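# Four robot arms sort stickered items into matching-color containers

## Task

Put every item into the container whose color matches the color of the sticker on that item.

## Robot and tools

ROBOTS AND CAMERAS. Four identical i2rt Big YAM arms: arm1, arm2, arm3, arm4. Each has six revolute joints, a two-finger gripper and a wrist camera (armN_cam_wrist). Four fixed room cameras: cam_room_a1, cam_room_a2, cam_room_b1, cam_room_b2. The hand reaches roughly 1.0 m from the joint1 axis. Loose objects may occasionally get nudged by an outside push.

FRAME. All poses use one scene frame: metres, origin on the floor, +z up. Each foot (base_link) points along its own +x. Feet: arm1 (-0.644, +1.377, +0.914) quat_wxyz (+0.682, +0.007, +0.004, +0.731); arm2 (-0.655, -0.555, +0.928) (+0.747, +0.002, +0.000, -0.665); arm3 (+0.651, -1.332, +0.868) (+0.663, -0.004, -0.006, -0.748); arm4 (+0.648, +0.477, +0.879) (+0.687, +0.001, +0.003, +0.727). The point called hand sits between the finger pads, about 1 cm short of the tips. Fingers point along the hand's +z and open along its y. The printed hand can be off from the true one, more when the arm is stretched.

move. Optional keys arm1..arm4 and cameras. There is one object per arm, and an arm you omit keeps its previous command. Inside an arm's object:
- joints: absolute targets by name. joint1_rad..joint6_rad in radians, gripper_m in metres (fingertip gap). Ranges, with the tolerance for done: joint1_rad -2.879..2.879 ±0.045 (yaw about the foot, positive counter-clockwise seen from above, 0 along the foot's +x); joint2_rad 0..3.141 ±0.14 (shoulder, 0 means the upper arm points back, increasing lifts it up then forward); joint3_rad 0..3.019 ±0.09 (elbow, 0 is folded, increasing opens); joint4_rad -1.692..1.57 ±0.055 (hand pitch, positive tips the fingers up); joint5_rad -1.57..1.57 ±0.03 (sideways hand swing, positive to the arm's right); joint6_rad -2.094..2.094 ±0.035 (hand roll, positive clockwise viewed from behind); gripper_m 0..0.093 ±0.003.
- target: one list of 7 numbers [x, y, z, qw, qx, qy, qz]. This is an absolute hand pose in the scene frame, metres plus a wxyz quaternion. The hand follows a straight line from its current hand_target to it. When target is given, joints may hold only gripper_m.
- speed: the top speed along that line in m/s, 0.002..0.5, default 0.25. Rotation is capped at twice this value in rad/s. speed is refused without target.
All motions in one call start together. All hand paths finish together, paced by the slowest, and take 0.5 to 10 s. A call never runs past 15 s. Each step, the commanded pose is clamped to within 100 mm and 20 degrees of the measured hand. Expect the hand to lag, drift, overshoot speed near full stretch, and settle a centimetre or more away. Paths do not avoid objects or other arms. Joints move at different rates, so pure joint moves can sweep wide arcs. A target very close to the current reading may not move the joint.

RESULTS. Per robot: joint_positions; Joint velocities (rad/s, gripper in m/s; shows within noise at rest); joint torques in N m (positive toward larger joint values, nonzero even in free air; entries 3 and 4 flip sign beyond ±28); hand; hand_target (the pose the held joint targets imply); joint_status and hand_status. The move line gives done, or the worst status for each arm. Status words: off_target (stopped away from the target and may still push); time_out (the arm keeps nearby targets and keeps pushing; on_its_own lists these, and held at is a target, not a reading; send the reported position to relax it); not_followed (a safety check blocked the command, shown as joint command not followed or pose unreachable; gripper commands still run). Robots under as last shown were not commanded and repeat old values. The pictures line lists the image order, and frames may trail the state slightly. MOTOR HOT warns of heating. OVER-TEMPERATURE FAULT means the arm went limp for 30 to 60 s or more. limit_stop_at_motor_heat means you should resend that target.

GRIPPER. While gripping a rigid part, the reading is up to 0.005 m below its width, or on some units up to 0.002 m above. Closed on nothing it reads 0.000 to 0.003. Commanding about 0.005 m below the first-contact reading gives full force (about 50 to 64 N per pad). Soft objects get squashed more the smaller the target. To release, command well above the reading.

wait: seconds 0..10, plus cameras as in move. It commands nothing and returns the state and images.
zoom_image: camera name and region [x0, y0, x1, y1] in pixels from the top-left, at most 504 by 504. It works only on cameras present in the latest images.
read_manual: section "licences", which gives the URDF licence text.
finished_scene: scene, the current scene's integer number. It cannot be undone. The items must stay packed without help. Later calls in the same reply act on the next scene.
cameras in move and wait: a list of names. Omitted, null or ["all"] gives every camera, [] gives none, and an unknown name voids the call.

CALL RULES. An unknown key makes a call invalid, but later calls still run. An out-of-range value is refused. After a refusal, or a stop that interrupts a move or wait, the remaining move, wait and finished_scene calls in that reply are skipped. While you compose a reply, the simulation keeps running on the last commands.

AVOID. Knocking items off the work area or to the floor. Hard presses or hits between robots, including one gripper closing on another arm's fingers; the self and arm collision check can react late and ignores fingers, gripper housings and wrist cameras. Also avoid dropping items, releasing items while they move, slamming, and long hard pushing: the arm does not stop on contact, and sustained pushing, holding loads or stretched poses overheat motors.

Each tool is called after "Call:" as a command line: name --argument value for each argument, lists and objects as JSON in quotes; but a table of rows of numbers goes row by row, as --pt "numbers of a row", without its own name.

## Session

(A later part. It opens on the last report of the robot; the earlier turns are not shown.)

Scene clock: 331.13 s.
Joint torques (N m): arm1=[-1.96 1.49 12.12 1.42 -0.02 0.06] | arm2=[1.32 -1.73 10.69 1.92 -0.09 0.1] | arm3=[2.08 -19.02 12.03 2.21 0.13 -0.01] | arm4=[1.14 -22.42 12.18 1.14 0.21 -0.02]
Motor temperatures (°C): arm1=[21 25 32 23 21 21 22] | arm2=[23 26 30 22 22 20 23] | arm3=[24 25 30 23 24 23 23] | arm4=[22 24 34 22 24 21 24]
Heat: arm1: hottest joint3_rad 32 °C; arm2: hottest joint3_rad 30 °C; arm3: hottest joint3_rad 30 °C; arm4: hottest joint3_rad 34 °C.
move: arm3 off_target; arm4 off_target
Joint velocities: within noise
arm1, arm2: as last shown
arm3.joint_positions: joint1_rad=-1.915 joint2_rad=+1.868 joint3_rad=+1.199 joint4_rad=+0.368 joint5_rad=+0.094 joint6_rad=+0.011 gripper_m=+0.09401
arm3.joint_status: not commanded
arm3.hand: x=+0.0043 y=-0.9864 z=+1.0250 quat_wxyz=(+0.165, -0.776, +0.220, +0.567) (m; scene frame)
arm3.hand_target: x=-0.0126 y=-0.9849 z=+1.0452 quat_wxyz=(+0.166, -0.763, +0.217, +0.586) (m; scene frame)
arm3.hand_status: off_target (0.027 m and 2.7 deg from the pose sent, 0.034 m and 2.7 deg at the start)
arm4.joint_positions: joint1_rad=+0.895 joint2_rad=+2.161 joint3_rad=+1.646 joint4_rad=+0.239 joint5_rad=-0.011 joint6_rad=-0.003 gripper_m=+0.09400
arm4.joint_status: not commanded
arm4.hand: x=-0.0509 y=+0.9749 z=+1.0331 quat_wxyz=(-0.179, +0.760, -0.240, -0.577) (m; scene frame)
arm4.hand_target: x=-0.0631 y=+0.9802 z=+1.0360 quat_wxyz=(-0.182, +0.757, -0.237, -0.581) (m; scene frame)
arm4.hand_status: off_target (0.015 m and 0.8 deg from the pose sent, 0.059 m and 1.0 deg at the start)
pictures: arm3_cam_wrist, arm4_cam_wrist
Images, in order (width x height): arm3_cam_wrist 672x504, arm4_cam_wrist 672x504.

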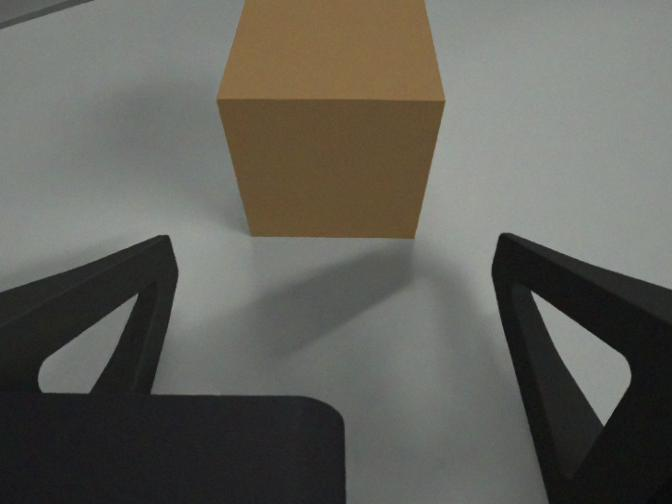

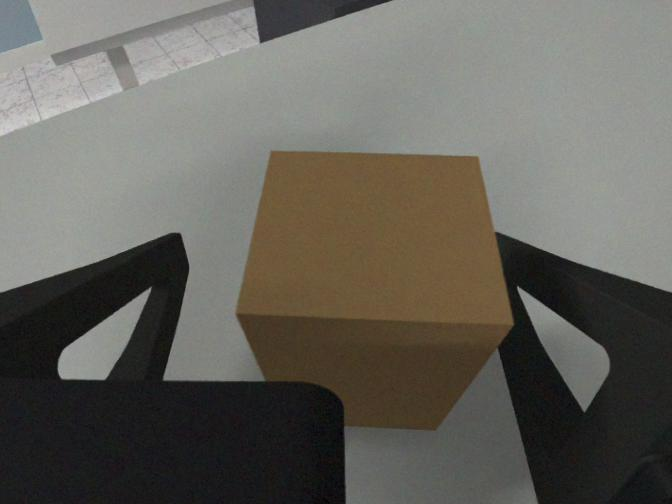

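Call:
move --arm3 '{"target":[-0.066,-0.952,1.038,0.166,-0.763,0.217,0.586],"speed":0.12}' --arm4 '{"joints":{"gripper_m":0.036}}' --cameras '["arm3_cam_wrist","arm4_cam_wrist"]'

Scene clock: 335.53 s.
Joint torques (N m): arm1=[-2.14 1.14 12.4 1.51 -0.01 0.06] | arm2=[1.14 -1.73 10.69 1.92 -0.09 0.1] | arm3=[1.73 -21.19 12.57 1.48 -0.06 -0.05] | arm4=[0.91 -22.89 12.18 1.09 0.14 -0.01]
Motor temperatures (°C): arm1=[21 25 32 23 21 21 22] | arm2=[23 25 30 22 22 20 23] | arm3=[24 25 30 23 24 23 23] | arm4=[22 24 35 22 24 21 24]
Heat: arm1: hottest joint3_rad 32 °C; arm2: hottest joint3_rad 30 °C; arm3: hottest joint3_rad 30 °C; arm4: hottest joint3_rad 35 °C.
move: arm3 off_target; arm4 off_target
Joint velocities: within noise
arm1, arm2: as last shown
arm3.joint_positions: joint1_rad=-1.915 joint2_rad=+2.004 joint3_rad=+1.409 joint4_rad=+0.316 joint5_rad=+0.090 joint6_rad=+0.011 gripper_m=+0.09401
arm3.joint_status: not commanded
arm3.hand: x=-0.0523 y=-0.9587 z=+1.0257 quat_wxyz=(+0.165, -0.770, +0.218, +0.576) (m; scene frame)
arm3.hand_target: x=-0.0649 y=-0.9526 z=+1.0382 quat_wxyz=(+0.166, -0.763, +0.217, +0.586) (m; scene frame)
arm3.hand_status: off_target (0.020 m and 1.4 deg from the pose sent, 0.079 m and 2.7 deg at the start)
arm4.joint_positions: joint1_rad=+0.895 joint2_rad=+2.161 joint3_rad=+1.646 joint4_rad=+0.239 joint5_rad=-0.009 joint6_rad=-0.003 gripper_m=+0.04449
arm4.joint_status: gripper_m off_target (ended at +0.04451, target +0.03600)
arm4.hand: x=-0.0508 y=+0.9753 z=+1.0333 quat_wxyz=(-0.179, +0.760, -0.241, -0.577) (m; scene frame)
arm4.hand_target: x=-0.0631 y=+0.9802 z=+1.0361 quat_wxyz=(-0.182, +0.757, -0.237, -0.581) (m; scene frame)
arm4.hand_status: not commanded
pictures: arm3_cam_wrist, arm4_cam_wrist
Images, in order (width x height): arm3_cam_wrist 672x504, arm4_cam_wrist 672x504.

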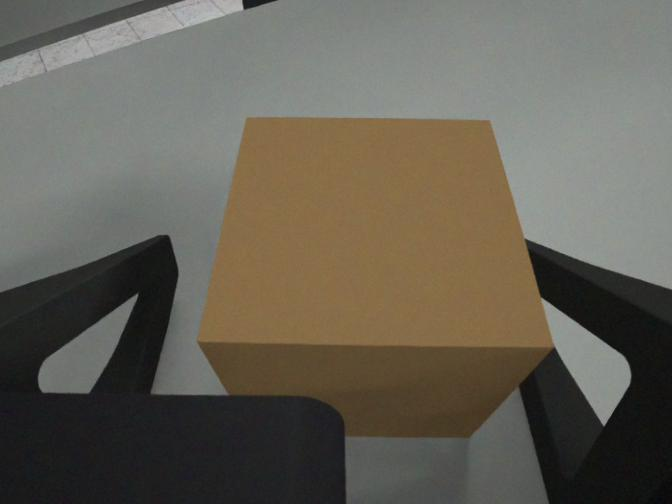

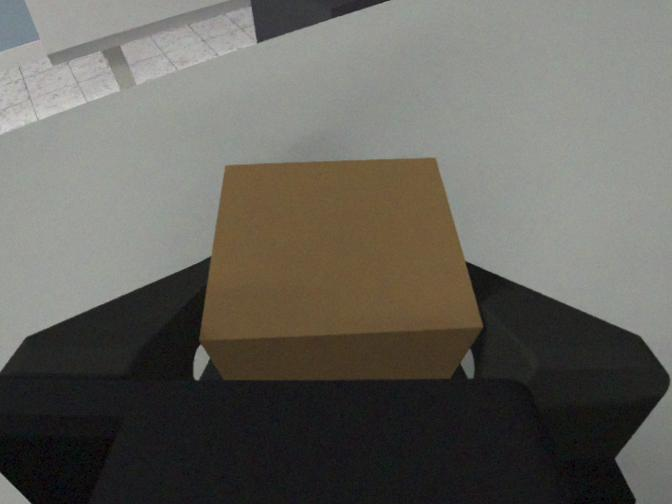

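Grip arm3; lift arm4 slightly then both pull back.

Call:
move --arm3 '{"joints":{"gripper_m":0.04}}' --arm4 '{"target":[-0.055,0.975,1.12,0.182,-0.757,0.237,0.581]}' --cameras '[]'

Call:
move --arm3 '{"target":[-0.055,-0.952,1.12,0.166,-0.763,0.217,0.586]}' --arm4 '{"target":[0.17,0.818,1.17,0.182,-0.757,0.237,0.581]}' --cameras '["arm3_cam_wrist","arm4_cam_wrist"]'

Scene clock: 341.30 s.
Joint torques (N m): arm1=[-2.2 1.9 12.15 1.42 -0.06 0.07] | arm2=[1.14 -1.79 10.65 1.92 -0.08 0.1] | arm3=[1.67 -21.3 12.57 1.44 -0.03 -0.04] | arm4=[1.32 -25.52 12.48 1.24 0.2 0.02]
Motor temperatures (°C): arm1=[21 25 33 23 21 21 22] | arm2=[23 25 30 22 22 20 23] | arm3=[24 25 31 23 24 23 23] | arm4=[22 24 36 22 24 21 25]
Heat: arm1: hottest joint3_rad 33 °C; arm2: hottest joint3_rad 30 °C; arm3: hottest joint3_rad 31 °C; arm4: hottest joint3_rad 36 °C.
move: arm3 off_target; arm4 off_target
Joint velocities: within noise
arm1, arm2: as last shown
arm3.joint_positions: joint1_rad=-1.915 joint2_rad=+2.004 joint3_rad=+1.409 joint4_rad=+0.316 joint5_rad=+0.089 joint6_rad=+0.011 gripper_m=+0.05318
arm3.joint_status: gripper_m off_target (ended at +0.05321, target +0.04000)
arm3.hand: x=-0.0524 y=-0.9589 z=+1.0256 quat_wxyz=(+0.165, -0.770, +0.218, +0.576) (m; scene frame)
arm3.hand_target: x=-0.0649 y=-0.9527 z=+1.0382 quat_wxyz=(+0.166, -0.763, +0.217, +0.586) (m; scene frame)
arm3.hand_status: not commanded
arm4.joint_positions: joint1_rad=+0.895 joint2_rad=+2.078 joint3_rad=+1.676 joint4_rad=+0.087 joint5_rad=-0.009 joint6_rad=-0.003 gripper_m=+0.04449
arm4.joint_status: not commanded
arm4.hand: x=-0.0442 y=+0.9709 z=+1.0834 quat_wxyz=(-0.174, +0.771, -0.244, -0.562) (m; scene frame)
arm4.hand_target: x=-0.0531 y=+0.9736 z=+1.1201 quat_wxyz=(-0.182, +0.757, -0.237, -0.581) (m; scene frame)
arm4.hand_status: off_target (0.038 m and 3.0 deg from the pose sent, 0.087 m and 0.8 deg at the start)
pictures: none
No camera images: "cameras" was empty.

Scene clock: 343.13 s.
Joint torques (N m): arm1=[-2.49 1.67 12.04 1.59 -0.05 0.02] | arm2=[1.14 -1.67 10.7 1.89 -0.09 0.11] | arm3=[1.08 -23.88 13.61 1.69 -0.07 -0.05] | arm4=[1.08 -12.4 9.26 1.28 0.06 0.01]
Motor temperatures (°C): arm1=[21 25 33 23 21 21 22] | arm2=[23 25 30 22 22 20 23] | arm3=[24 25 31 23 24 23 23] | arm4=[22 25 36 22 24 21 25]
Heat: arm1: hottest joint3_rad 33 °C; arm2: hottest joint3_rad 30 °C; arm3: hottest joint3_rad 31 °C; arm4: hottest joint3_rad 36 °C.
move: arm3 off_target; arm4 done
Joint velocities: within noise
arm1.joint_positions: joint1_rad=-2.250 joint2_rad=+0.630 joint3_rad=+0.305 joint4_rad=+0.352 joint5_rad=-0.009 joint6_rad=+0.007 gripper_m=+0.07496
arm1.joint_status: not commanded
arm1.hand: x=-0.3405 y=+1.1689 z=+1.2016 quat_wxyz=(-0.680, -0.208, -0.671, +0.210) (m; scene frame)
arm1.hand_target: x=-0.3401 y=+1.1660 z=+1.2001 quat_wxyz=(-0.675, -0.211, -0.675, +0.211) (m; scene frame)
arm1.hand_status: not commanded
arm2.joint_positions: joint1_rad=+0.902 joint2_rad=+0.684 joint3_rad=+0.290 joint4_rad=+0.427 joint5_rad=+0.008 joint6_rad=-0.007 gripper_m=+0.07993
arm2.joint_status: not commanded
arm2.hand: x=-0.3416 y=-0.7516 z=+1.2121 quat_wxyz=(-0.691, -0.191, -0.668, +0.199) (m; scene frame)
arm2.hand_target: x=-0.3402 y=-0.7499 z=+1.2001 quat_wxyz=(-0.680, -0.193, -0.680, +0.193) (m; scene frame)
arm2.hand_status: not commanded
arm3.joint_positions: joint1_rad=-1.915 joint2_rad=+1.912 joint3_rad=+1.441 joint4_rad=+0.147 joint5_rad=+0.084 joint6_rad=+0.011 gripper_m=+0.05317
arm3.joint_status: not commanded
arm3.hand: x=-0.0447 y=-0.9630 z=+1.0747 quat_wxyz=(+0.159, -0.784, +0.219, +0.559) (m; scene frame)
arm3.hand_target: x=-0.0523 y=-0.9535 z=+1.1201 quat_wxyz=(+0.166, -0.763, +0.217, +0.586) (m; scene frame)
arm3.hand_status: off_target (0.048 m and 4.0 deg from the pose sent, 0.095 m and 1.4 deg at the start)
arm4.joint_positions: joint1_rad=+0.895 joint2_rad=+1.345 joint3_rad=+0.904 joint4_rad=+0.178 joint5_rad=-0.009 joint6_rad=-0.003 gripper_m=+0.04449
arm4.joint_status: not commanded
arm4.hand: x=+0.1713 y=+0.8178 z=+1.1681 quat_wxyz=(-0.181, +0.756, -0.240, -0.582) (m; scene frame)
arm4.hand_target: x=+0.1700 y=+0.8179 z=+1.1701 quat_wxyz=(-0.182, +0.757, -0.237, -0.581) (m; scene frame)
arm4.hand_status: done (0.002 m and 0.4 deg from the pose sent, 0.277 m and 3.0 deg at the start)
pictures: arm3_cam_wrist, arm4_cam_wrist
Images, in order (width x height): arm3_cam_wrist 672x504, arm4_cam_wrist 672x504.

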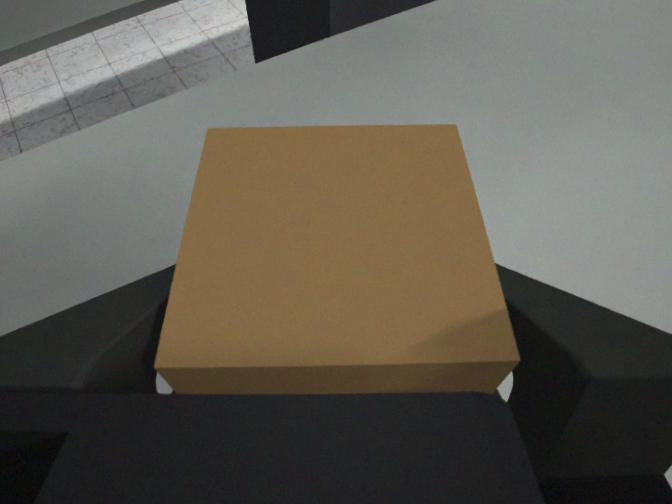

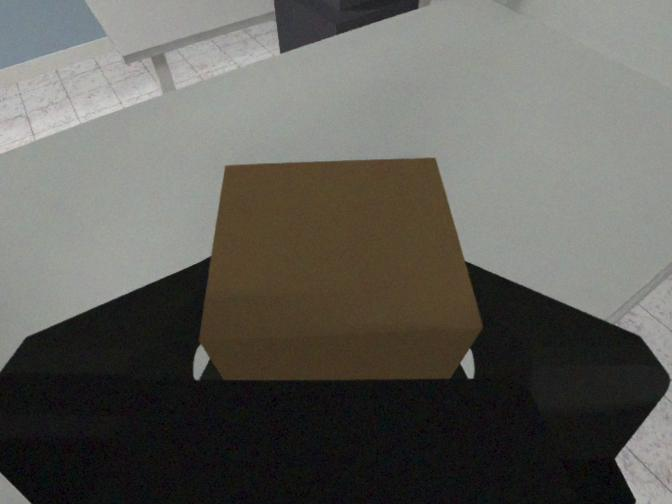

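Call:
move --arm3 '{"target":[0.19,-1.08,1.17,0.166,-0.763,0.217,0.586]}' --arm4 '{"joints":{"joint2_rad":0.4,"joint3_rad":0.95,"joint4_rad":-0.7,"joint5_rad":0,"joint6_rad":0}}' --cameras '[]'

Call:
move --arm3 '{"joints":{"joint2_rad":0.4,"joint3_rad":0.95,"joint4_rad":-0.7,"joint5_rad":0,"joint6_rad":0}}' --arm4 '{"joints":{"joint1_rad":-1.9}}' --cameras '["cam_room_a2"]'

Call:
move --arm3 '{"joints":{"joint1_rad":1.68}}' --arm4 '{"joints":{"joint2_rad":1.45,"joint3_rad":1.75,"joint4_rad":-1.35}}' --cameras '["arm4_cam_wrist","cam_room_a1","cam_room_a2"]'

Call:
move --arm3 '{"joints":{"joint2_rad":1.45,"joint3_rad":1.75,"joint4_rad":-1.35}}' --cameras '["arm3_cam_wrist","arm4_cam_wrist","cam_room_a1","cam_room_a2"]'

Scene clock: 357.70 s.
Joint torques (N m): arm1=[-2.49 2.14 12.03 1.33 -0.04 0] | arm2=[1.14 -1.9 10.69 1.91 -0.09 0.09] | arm3=[1.67 -8.82 9.17 1.7 0.11 -0.03] | arm4=[0.91 1.96 11.11 1.11 0.21 0.04]
Motor temperatures (°C): arm1=[21 24 33 23 21 21 22] | arm2=[23 25 30 22 22 20 23] | arm3=[24 26 33 23 24 23 24] | arm4=[22 24 37 22 24 21 25]
Heat: arm1: hottest joint3_rad 33 °C; arm2: hottest joint3_rad 30 °C; arm3: hottest joint3_rad 33 °C; arm4: hottest joint3_rad 37 °C.
move: arm3 done; arm4 done
Joint velocities: within noise
arm1, arm2: as last shown
arm3.joint_positions: joint1_rad=-1.915 joint2_rad=+1.142 joint3_rad=+0.786 joint4_rad=+0.111 joint5_rad=+0.088 joint6_rad=+0.011 gripper_m=+0.05317
arm3.joint_status: not commanded
arm3.hand: x=+0.1909 y=-1.0792 z=+1.1737 quat_wxyz=(+0.167, -0.761, +0.216, +0.589) (m; scene frame)
arm3.hand_target: x=+0.1900 y=-1.0801 z=+1.1700 quat_wxyz=(+0.166, -0.763, +0.217, +0.586) (m; scene frame)
arm3.hand_status: done (0.004 m and 0.5 deg from the pose sent, 0.279 m and 4.0 deg at the start)
arm4.joint_positions: joint1_rad=+0.895 joint2_rad=+0.401 joint3_rad=+0.914 joint4_rad=-0.691 joint5_rad=-0.004 joint6_rad=-0.003 gripper_m=+0.04449
arm4.joint_status: all done
arm4.hand: x=+0.4267 y=+0.6382 z=+1.3646 quat_wxyz=(-0.193, +0.730, -0.233, -0.613) (m; scene frame)
arm4.hand_target: x=+0.4319 y=+0.6350 z=+1.3830 quat_wxyz=(-0.197, +0.721, -0.232, -0.622) (m; scene frame)
arm4.hand_status: not commanded
pictures: none
No camera images: "cameras" was empty.

Scene clock: 359.97 s.
Joint torques (N m): arm1=[-2.37 1.14 12.16 1.28 -0.05 0.04] | arm2=[1.2 -1.79 10.7 1.91 -0.09 0.1] | arm3=[1.38 2.37 12.08 1.69 -0.09 -0.13] | arm4=[0.21 1.67 11.19 1.16 0.02 0.09]
Motor temperatures (°C): arm1=[21 24 33 23 21 21 22] | arm2=[23 25 30 22 22 20 23] | arm3=[24 26 33 23 24 23 24] | arm4=[22 24 37 22 24 21 26]
Heat: arm1: hottest joint3_rad 33 °C; arm2: hottest joint3_rad 30 °C; arm3: hottest joint3_rad 33 °C; arm4: hottest joint3_rad 37 °C.
move: arm3 done; arm4 done
Joint velocities: arm1=[-0.044 -0.015 -0.002 -0.002 -0.022 -0.051 -0.001] | arm2=[within noise] | arm3=[within noise] | arm4=[within noise]
arm1, arm2: as last shown
arm3.joint_positions: joint1_rad=-1.915 joint2_rad=+0.396 joint3_rad=+0.914 joint4_rad=-0.697 joint5_rad=+0.002 joint6_rad=+0.008 gripper_m=+0.05317
arm3.joint_status: all done
arm3.hand: x=+0.4073 y=-1.2020 z=+1.3503 quat_wxyz=(+0.141, -0.747, +0.185, +0.623) (m; scene frame)
arm3.hand_target: x=+0.4104 y=-1.2046 z=+1.3690 quat_wxyz=(+0.144, -0.739, +0.178, +0.633) (m; scene frame)
arm3.hand_status: not commanded
arm4.joint_positions: joint1_rad=-1.898 joint2_rad=+0.401 joint3_rad=+0.914 joint4_rad=-0.691 joint5_rad=+0.002 joint6_rad=-0.003 gripper_m=+0.04467
arm4.joint_status: all done
arm4.hand: x=+0.9143 y=+0.4048 z=+1.3631 quat_wxyz=(-0.634, -0.102, -0.761, +0.090) (m; scene frame)
arm4.hand_target: x=+0.9085 y=+0.4063 z=+1.3815 quat_wxyz=(-0.644, -0.102, -0.752, +0.090) (m; scene frame)
arm4.hand_status: not commanded
pictures: cam_room_a2
Images, in order (width x height): cam_room_a2 672x504.

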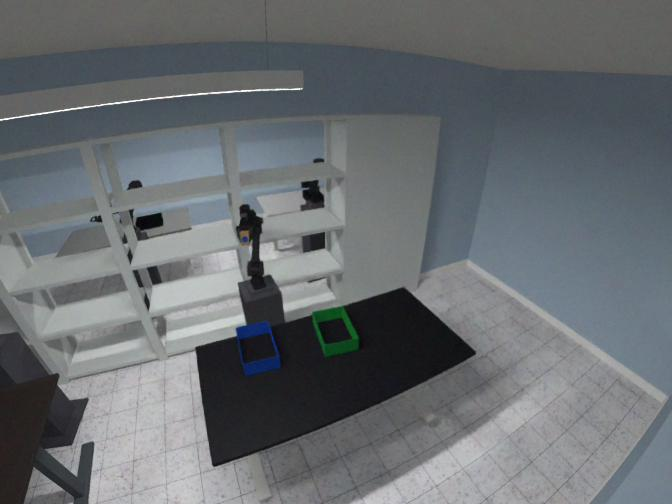

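Scene clock: 362.50 s.
Joint torques (N m): arm1=[-2.32 1.44 12.03 1.14 -0.01 0.03] | arm2=[1.14 -1.79 10.69 1.89 -0.08 0.1] | arm3=[2.08 2.55 11.99 1.73 0.08 -0.11] | arm4=[0.67 -15.85 12.52 0.42 0.02 0.04]
Motor temperatures (°C): arm1=[21 24 33 23 21 21 22] | arm2=[23 25 30 22 22 20 23] | arm3=[24 26 33 23 24 23 24] | arm4=[22 24 37 22 24 21 26]
Heat: arm1: hottest joint3_rad 33 °C; arm2: hottest joint3_rad 30 °C; arm3: hottest joint3_rad 33 °C; arm4: hottest joint3_rad 37 °C.
move: arm3 done; arm4 done
Joint velocities: within noise
arm1, arm2: as last shown
arm3.joint_positions: joint1_rad=+1.670 joint2_rad=+0.397 joint3_rad=+0.914 joint4_rad=-0.697 joint5_rad=-0.001 joint6_rad=+0.007 gripper_m=+0.05312
arm3.joint_status: all done
arm3.hand: x=+0.9232 y=-1.3312 z=+1.3523 quat_wxyz=(-0.641, -0.006, -0.767, +0.010) (m; scene frame)
arm3.hand_target: x=+0.9187 y=-1.3283 z=+1.3713 quat_wxyz=(-0.653, +0.000, -0.758, +0.009) (m; scene frame)
arm3.hand_status: not commanded
arm4.joint_positions: joint1_rad=-1.898 joint2_rad=+1.468 joint3_rad=+1.696 joint4_rad=-1.341 joint5_rad=+0.002 joint6_rad=-0.003 gripper_m=+0.04466
arm4.joint_status: all done
arm4.hand: x=+1.1613 y=+0.3357 z=+1.2572 quat_wxyz=(-0.223, -0.130, -0.966, +0.034) (m; scene frame)
arm4.hand_target: x=+1.1610 y=+0.3352 z=+1.2915 quat_wxyz=(-0.253, -0.131, -0.958, +0.037) (m; scene frame)
arm4.hand_status: not commanded
pictures: arm4_cam_wrist, cam_room_a1, cam_room_a2
Images, in order (width x height): arm4_cam_wrist 672x504, cam_room_a1 672x504, cam_room_a2 672x504.

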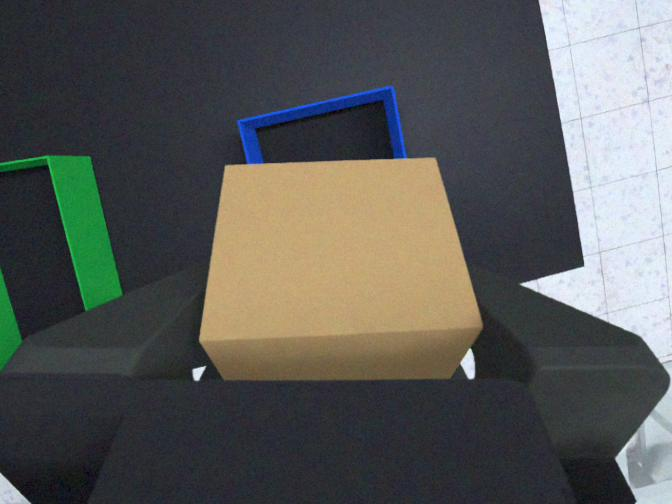

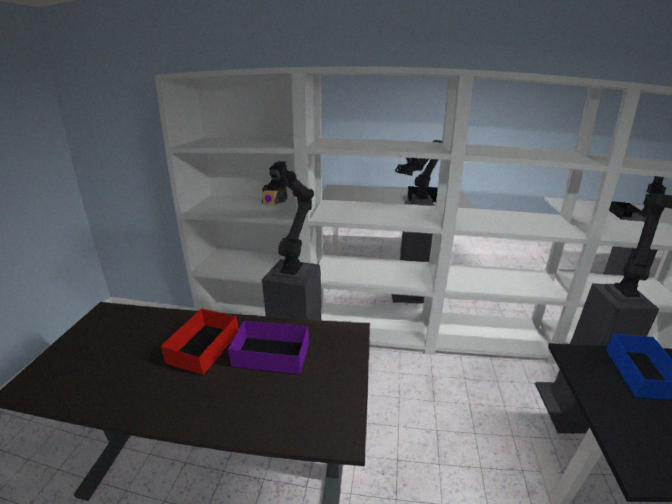

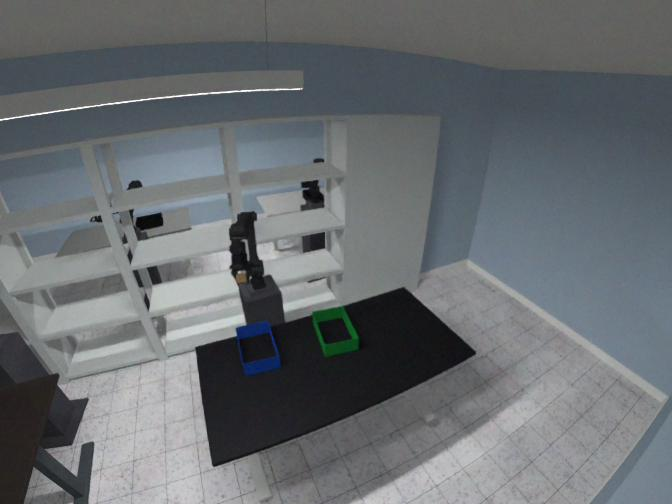

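Scene clock: 364.40 s.
Joint torques (N m): arm1=[-2.14 1.2 12.22 1.4 -0.04 0.04] | arm2=[1.14 -1.9 10.66 1.94 -0.09 0.1] | arm3=[1.79 -15.62 14 0.69 0.11 -0.11] | arm4=[0.67 -16.26 12.57 0.49 0.03 0.05]
Motor temperatures (°C): arm1=[21 24 33 23 21 21 22] | arm2=[23 25 30 22 22 20 23] | arm3=[24 26 33 23 24 23 24] | arm4=[22 24 38 22 24 21 26]
Heat: arm1: hottest joint3_rad 33 °C; arm2: hottest joint3_rad 30 °C; arm3: hottest joint3_rad 33 °C; arm4: hottest joint3_rad 38 °C.
move: arm3 done
Joint velocities: within noise
arm1, arm2, arm4: as last shown
arm3.joint_positions: joint1_rad=+1.670 joint2_rad=+1.463 joint3_rad=+1.693 joint4_rad=-1.345 joint5_rad=-0.001 joint6_rad=+0.007 gripper_m=+0.05312
arm3.joint_status: all done
arm3.hand: x=+1.1790 y=-1.3382 z=+1.2488 quat_wxyz=(-0.227, -0.012, -0.974, +0.008) (m; scene frame)
arm3.hand_target: x=+1.1813 y=-1.3325 z=+1.2822 quat_wxyz=(-0.258, -0.004, -0.966, +0.008) (m; scene frame)
arm3.hand_status: not commanded
pictures: arm3_cam_wrist, arm4_cam_wrist, cam_room_a1, cam_room_a2
Images, in order (width x height): arm3_cam_wrist 672x504, arm4_cam_wrist 672x504, cam_room_a1 672x504, cam_room_a2 672x504.

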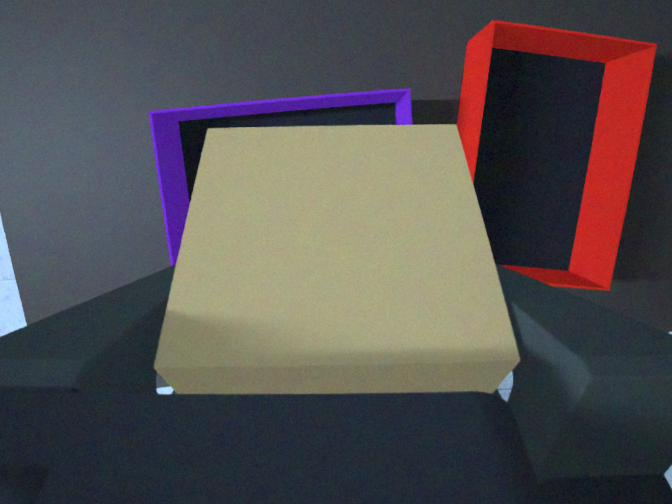

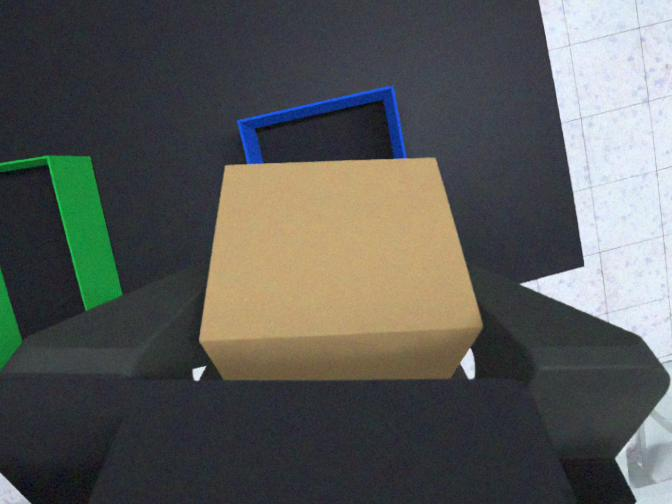

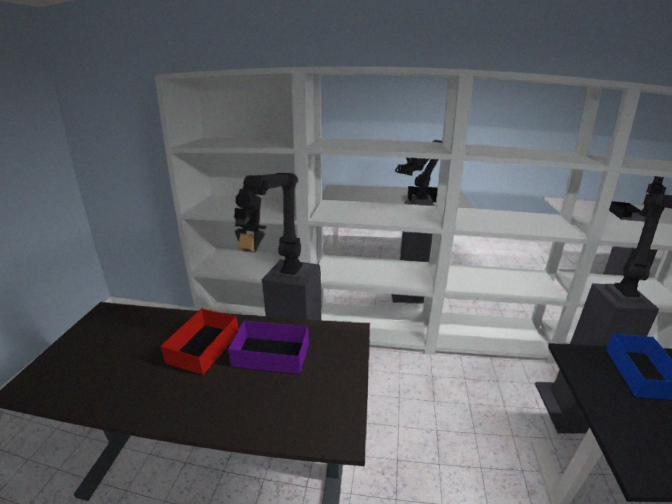

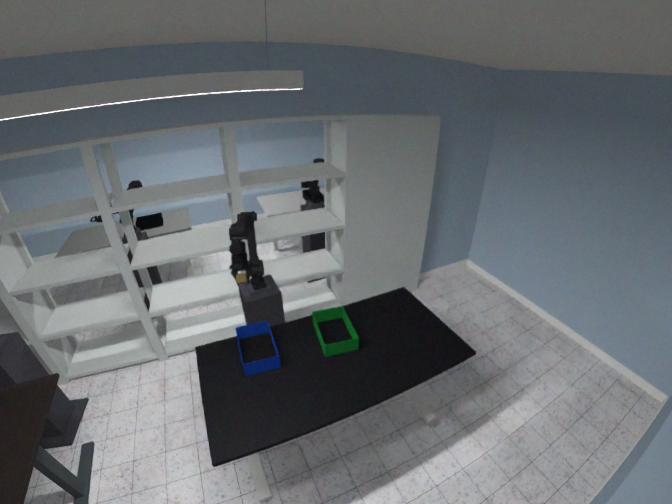

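Call:
move --arm3 '{"target":[1.13,-1.262,1.03,0,0,1,0]}' --arm4 '{"target":[1.09,0.335,1.03,0,0,1,0]}' --cameras '["arm3_cam_wrist","arm4_cam_wrist","cam_room_a1","cam_room_a2"]'

Call:
zoom_image --camera "cam_room_a1" --region '[140, 200, 380, 400]'

Call:
zoom_image --camera "cam_room_a2" --region '[200, 220, 400, 390]'

Scene clock: 384.40 s.
Joint torques (N m): arm1=[-2.14 1.14 12.33 1.43 -0.08 0.07] | arm2=[1.14 -1.79 10.71 1.92 -0.08 0.09] | arm3=[1.79 -17.08 8.35 0.29 -0.02 0.02] | arm4=[0.03 -14.97 8.54 0.44 0.17 -0.1]
Motor temperatures (°C): arm1=[21 24 33 23 21 21 22] | arm2=[23 25 30 22 22 20 23] | arm3=[24 26 33 23 24 23 24] | arm4=[22 24 41 22 24 21 26]
Heat: arm1: hottest joint3_rad 33 °C; arm2: hottest joint3_rad 30 °C; arm3: hottest joint3_rad 33 °C; arm4: hottest joint3_rad 41 °C.
move: arm3 done; arm4 done
Joint velocities: within noise
arm1, arm2: as last shown
arm3.joint_positions: joint1_rad=+1.818 joint2_rad=+1.642 joint3_rad=+1.380 joint4_rad=-1.327 joint5_rad=-0.012 joint6_rad=+0.128 gripper_m=+0.05312
arm3.joint_status: not commanded
arm3.hand: x=+1.1278 y=-1.2674 z=+1.0260 quat_wxyz=(+0.009, -0.001, -1.000, +0.002) (m; scene frame)
arm3.hand_target: x=+1.1300 y=-1.2621 z=+1.0300 quat_wxyz=(+0.000, +0.000, -1.000, +0.000) (m; scene frame)
arm3.hand_status: done (0.007 m and 1.1 deg from the pose sent, 0.237 m and 26.3 deg at the start)
arm4.joint_positions: joint1_rad=-1.934 joint2_rad=+1.589 joint3_rad=+1.288 joint4_rad=-1.288 joint5_rad=-0.008 joint6_rad=-0.299 gripper_m=+0.04465
arm4.joint_status: not commanded
arm4.hand: x=+1.0845 y=+0.3408 z=+1.0266 quat_wxyz=(+0.010, -0.004, -1.000, -0.005) (m; scene frame)
arm4.hand_target: x=+1.0898 y=+0.3350 z=+1.0300 quat_wxyz=(+0.000, +0.000, -1.000, +0.000) (m; scene frame)
arm4.hand_status: done (0.009 m and 1.3 deg from the pose sent, 0.238 m and 30.1 deg at the start)
pictures: arm3_cam_wrist, arm4_cam_wrist, cam_room_a1, cam_room_a2
Images, in order (width x height): arm3_cam_wrist 672x504, arm4_cam_wrist 672x504, cam_room_a1 672x504, cam_room_a2 672x504.

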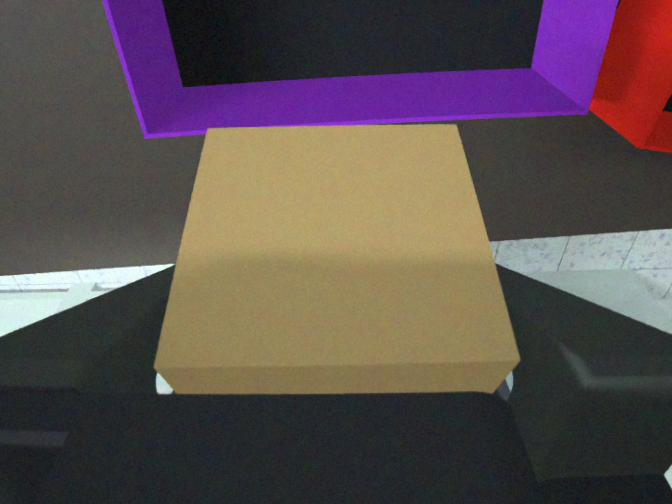

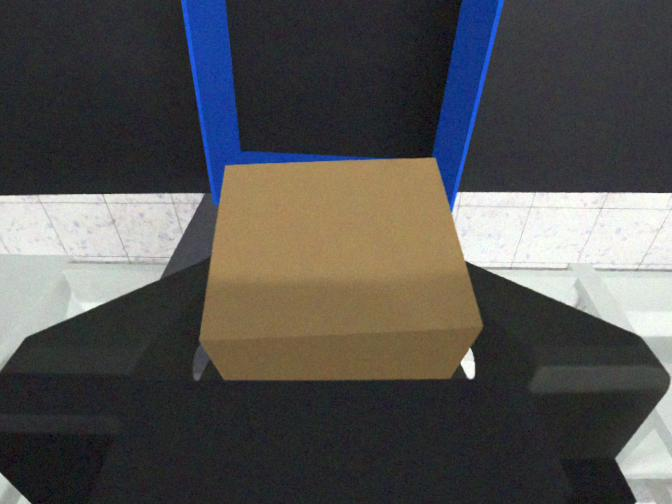

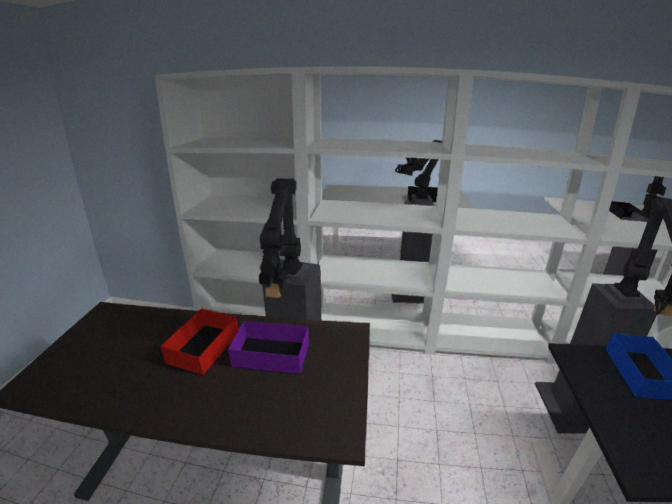

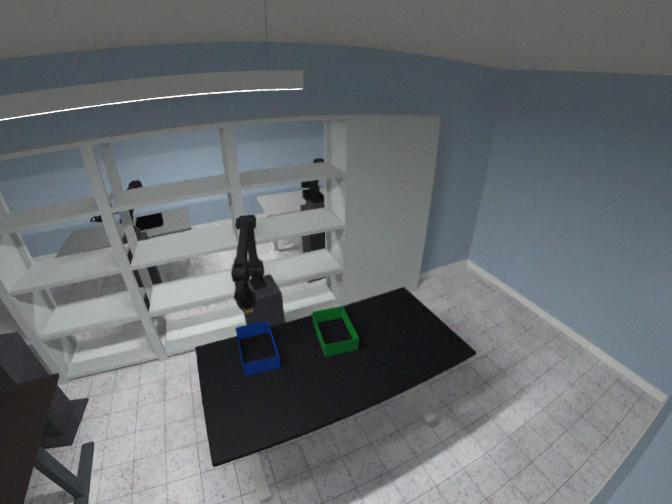

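Scaled by 2.100.

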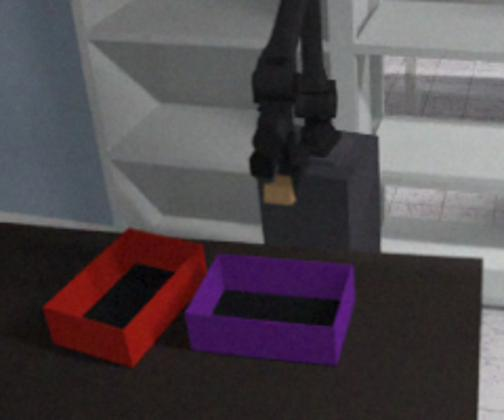

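Scaled by 2.520.

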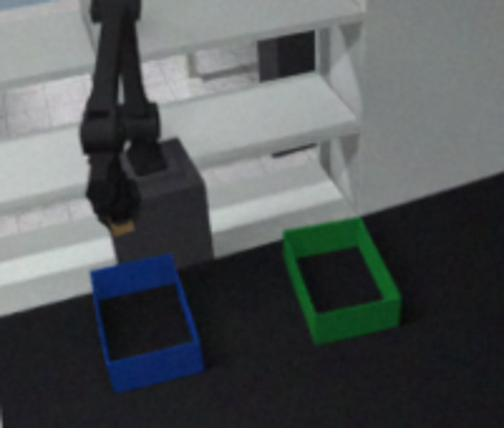

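Call:
move --arm3 '{"target":[1.20,-1.29,0.95,0,0,1,0]}' --arm4 '{"target":[1.135,0.333,0.95,0,0,1,0]}' --cameras '["arm3_cam_wrist","arm4_cam_wrist","cam_room_a1","cam_room_a2"]'

Call:
zoom_image --camera "cam_room_a1" --region '[140, 200, 380, 400]'

Call:
zoom_image --camera "cam_room_a2" --region '[200, 220, 400, 390]'

Scene clock: 396.20 s.
Joint torques (N m): arm1=[-2.32 1.61 12.11 1.42 -0.04 0.01] | arm2=[1.08 -1.79 10.67 1.92 -0.09 0.1] | arm3=[0.56 -21.13 11.51 0.05 -0.01 -0.11] | arm4=[1.08 -17.9 9.05 0.39 0.2 0.13]
Motor temperatures (°C): arm1=[21 24 33 23 21 21 22] | arm2=[23 25 30 22 22 20 23] | arm3=[24 26 33 23 24 23 24] | arm4=[22 25 38 22 24 21 26]
Heat: arm1: hottest joint3_rad 33 °C; arm2: hottest joint3_rad 30 °C; arm3: hottest joint3_rad 33 °C; arm4: hottest joint3_rad 38 °C.
move: arm3 off_target; arm4 off_target
Joint velocities: within noise
arm1, arm2: as last shown
arm3.joint_positions: joint1_rad=+1.769 joint2_rad=+1.880 joint3_rad=+1.426 joint4_rad=-1.188 joint5_rad=-0.012 joint6_rad=+0.078 gripper_m=+0.05312
arm3.joint_status: not commanded
arm3.hand: x=+1.1768 y=-1.2885 z=+0.9257 quat_wxyz=(+0.035, -0.001, -0.999, +0.004) (m; scene frame)
arm3.hand_target: x=+1.1986 y=-1.2901 z=+0.9505 quat_wxyz=(+0.000, +0.000, -1.000, +0.000) (m; scene frame)
arm3.hand_status: off_target (0.034 m and 4.0 deg from the pose sent, 0.107 m and 1.1 deg at the start)
arm4.joint_positions: joint1_rad=-1.922 joint2_rad=+1.775 joint3_rad=+1.288 joint4_rad=-1.119 joint5_rad=-0.008 joint6_rad=-0.299 gripper_m=+0.04465
arm4.joint_status: not commanded
arm4.hand: x=+1.1212 y=+0.3347 z=+0.9404 quat_wxyz=(+0.018, +0.002, -1.000, -0.007) (m; scene frame)
arm4.hand_target: x=+1.1347 y=+0.3332 z=+0.9502 quat_wxyz=(+0.000, +0.000, -1.000, +0.000) (m; scene frame)
arm4.hand_status: off_target (0.017 m and 2.2 deg from the pose sent, 0.092 m and 1.3 deg at the start)
pictures: arm3_cam_wrist, arm4_cam_wrist, cam_room_a1, cam_room_a2
Images, in order (width x height): arm3_cam_wrist 672x504, arm4_cam_wrist 672x504, cam_room_a1 672x504, cam_room_a2 672x504.

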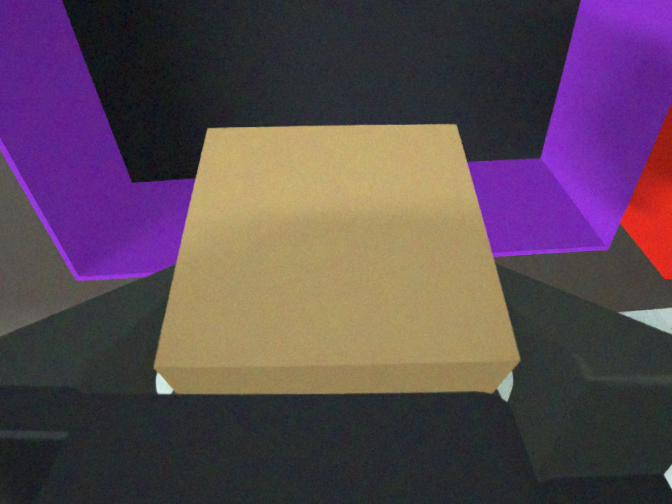

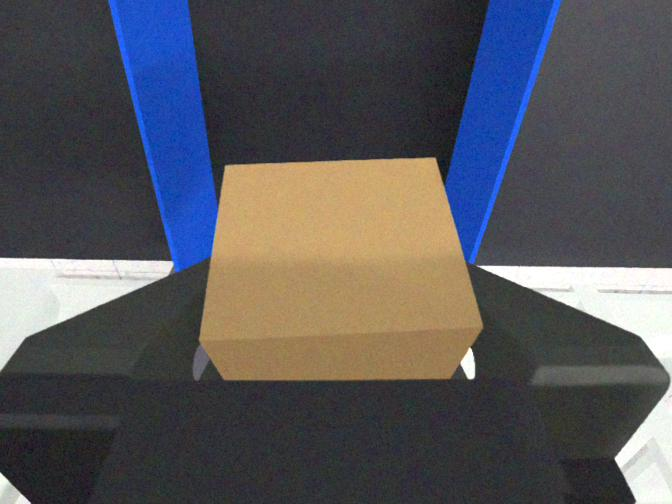

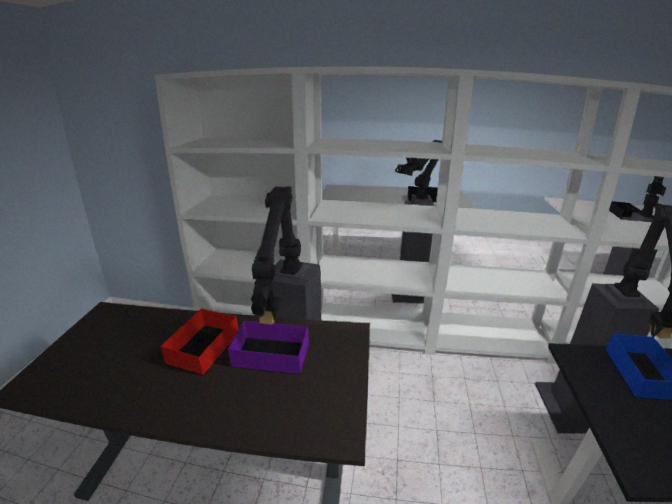

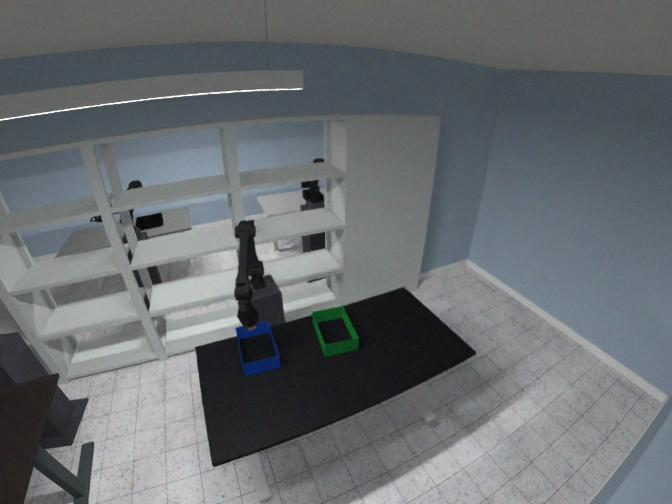

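Scaled by 2.100.

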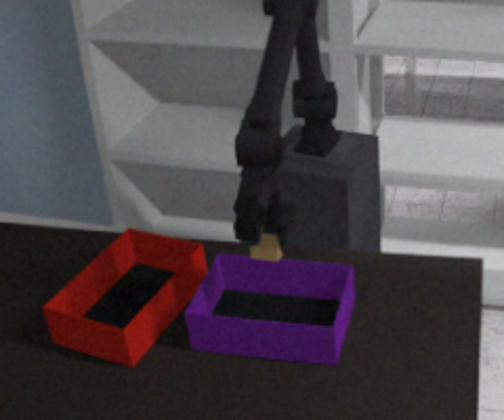

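Scaled by 2.520.

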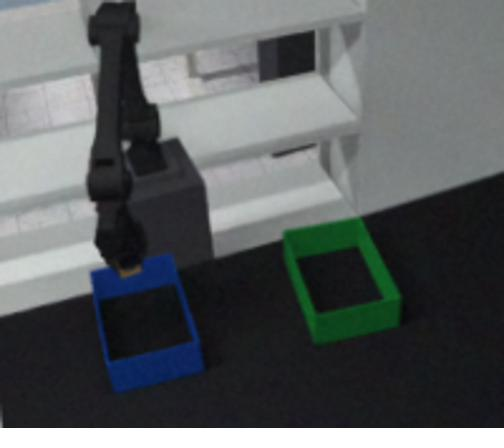

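Call:
move --arm3 '{"target":[1.21,-1.292,0.85,0,0,1,0],"speed":0.15}' --arm4 '{"target":[1.16,0.333,0.85,0,0,1,0],"speed":0.15}' --cameras '["arm3_cam_wrist","arm4_cam_wrist","cam_room_a1","cam_room_a2"]'

Call:
zoom_image --camera "cam_room_a1" --region '[140, 200, 380, 400]'

Call:
zoom_image --camera "cam_room_a2" --region '[200, 220, 400, 390]'

Scene clock: 406.43 s.
Joint torques (N m): arm1=[-2.73 1.32 12.23 1.46 -0.04 0.05] | arm2=[1.2 -1.73 10.69 1.89 -0.09 0.1] | arm3=[0.32 -20.84 7.02 0.32 -0.02 -0.12] | arm4=[0.91 -18.02 7.35 0.39 0.16 0.18]
Motor temperatures (°C): arm1=[21 24 33 23 21 21 22] | arm2=[23 25 31 22 22 20 23] | arm3=[24 26 33 23 24 23 24] | arm4=[22 25 36 22 24 21 26]
Heat: arm1: hottest joint3_rad 33 °C; arm2: hottest joint3_rad 31 °C; arm3: hottest joint3_rad 33 °C; arm4: hottest joint3_rad 36 °C.
move: arm3 done; arm4 done
Joint velocities: within noise
arm1, arm2: as last shown
arm3.joint_positions: joint1_rad=+1.769 joint2_rad=+2.014 joint3_rad=+1.413 joint4_rad=-0.981 joint5_rad=-0.012 joint6_rad=+0.076 gripper_m=+0.05312
arm3.joint_status: not commanded
arm3.hand: x=+1.2069 y=-1.2873 z=+0.8489 quat_wxyz=(+0.006, +0.001, -1.000, +0.001) (m; scene frame)
arm3.hand_target: x=+1.2099 y=-1.2919 z=+0.8501 quat_wxyz=(+0.000, +0.000, -1.000, +0.000) (m; scene frame)
arm3.hand_status: done (0.006 m and 0.7 deg from the pose sent, 0.083 m and 4.0 deg at the start)
arm4.joint_positions: joint1_rad=-1.909 joint2_rad=+1.955 joint3_rad=+1.288 joint4_rad=-0.915 joint5_rad=-0.008 joint6_rad=-0.289 gripper_m=+0.04465
arm4.joint_status: not commanded
arm4.hand: x=+1.1513 y=+0.3324 z=+0.8511 quat_wxyz=(+0.007, +0.004, -1.000, -0.004) (m; scene frame)
arm4.hand_target: x=+1.1598 y=+0.3331 z=+0.8501 quat_wxyz=(+0.000, +0.000, -1.000, +0.000) (m; scene frame)
arm4.hand_status: done (0.009 m and 1.0 deg from the pose sent, 0.098 m and 2.2 deg at the start)
pictures: arm3_cam_wrist, arm4_cam_wrist, cam_room_a1, cam_room_a2
Images, in order (width x height): arm3_cam_wrist 672x504, arm4_cam_wrist 672x504, cam_room_a1 672x504, cam_room_a2 672x504.

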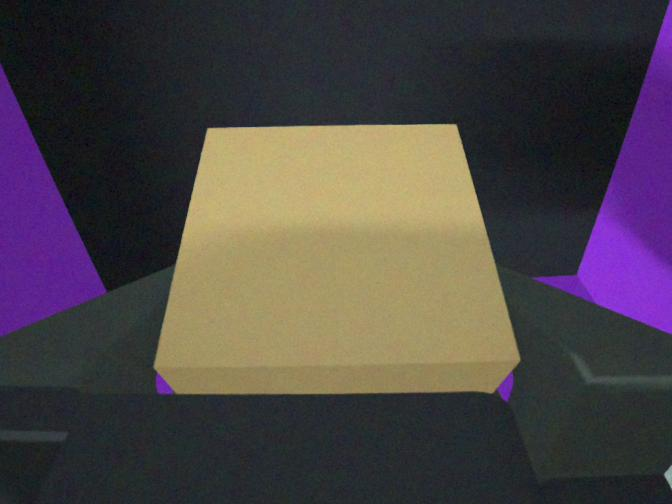

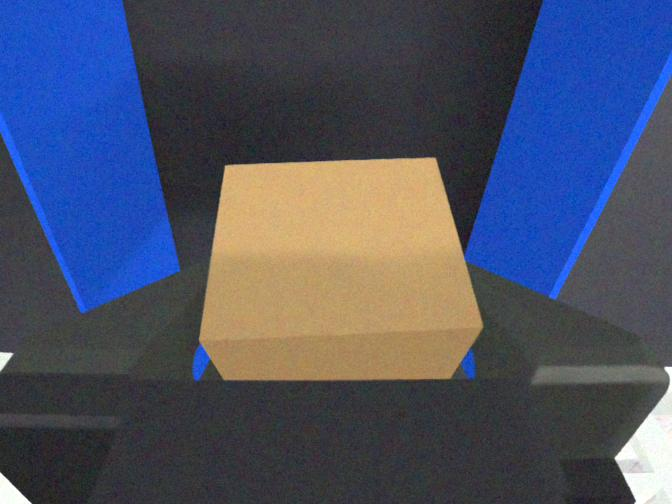

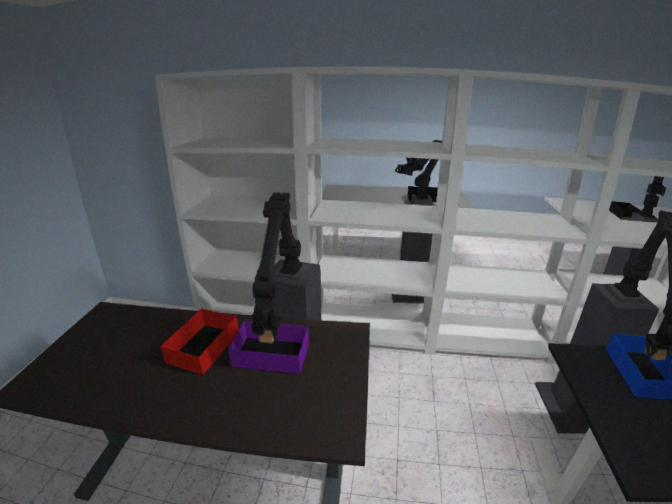

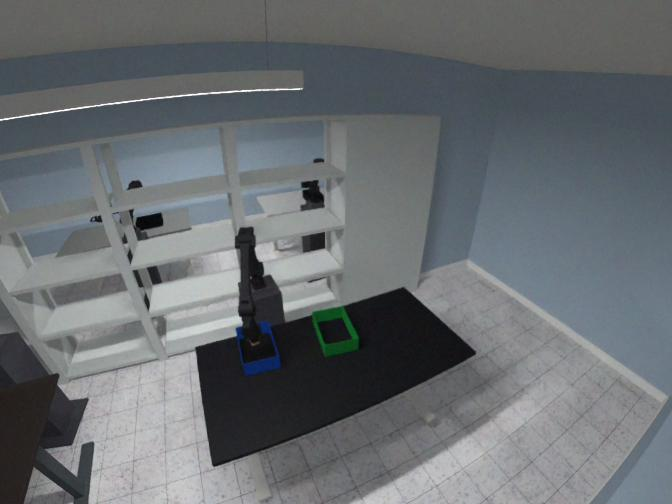

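Scaled by 2.100.

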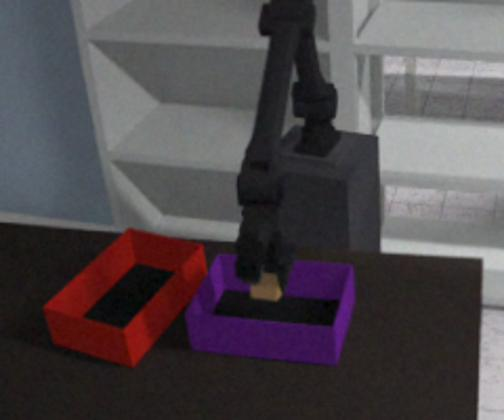

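Scaled by 2.520.

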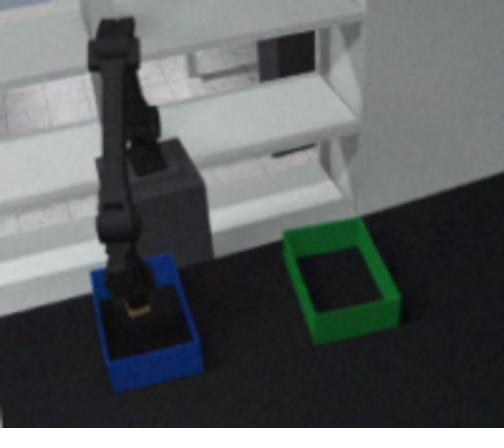

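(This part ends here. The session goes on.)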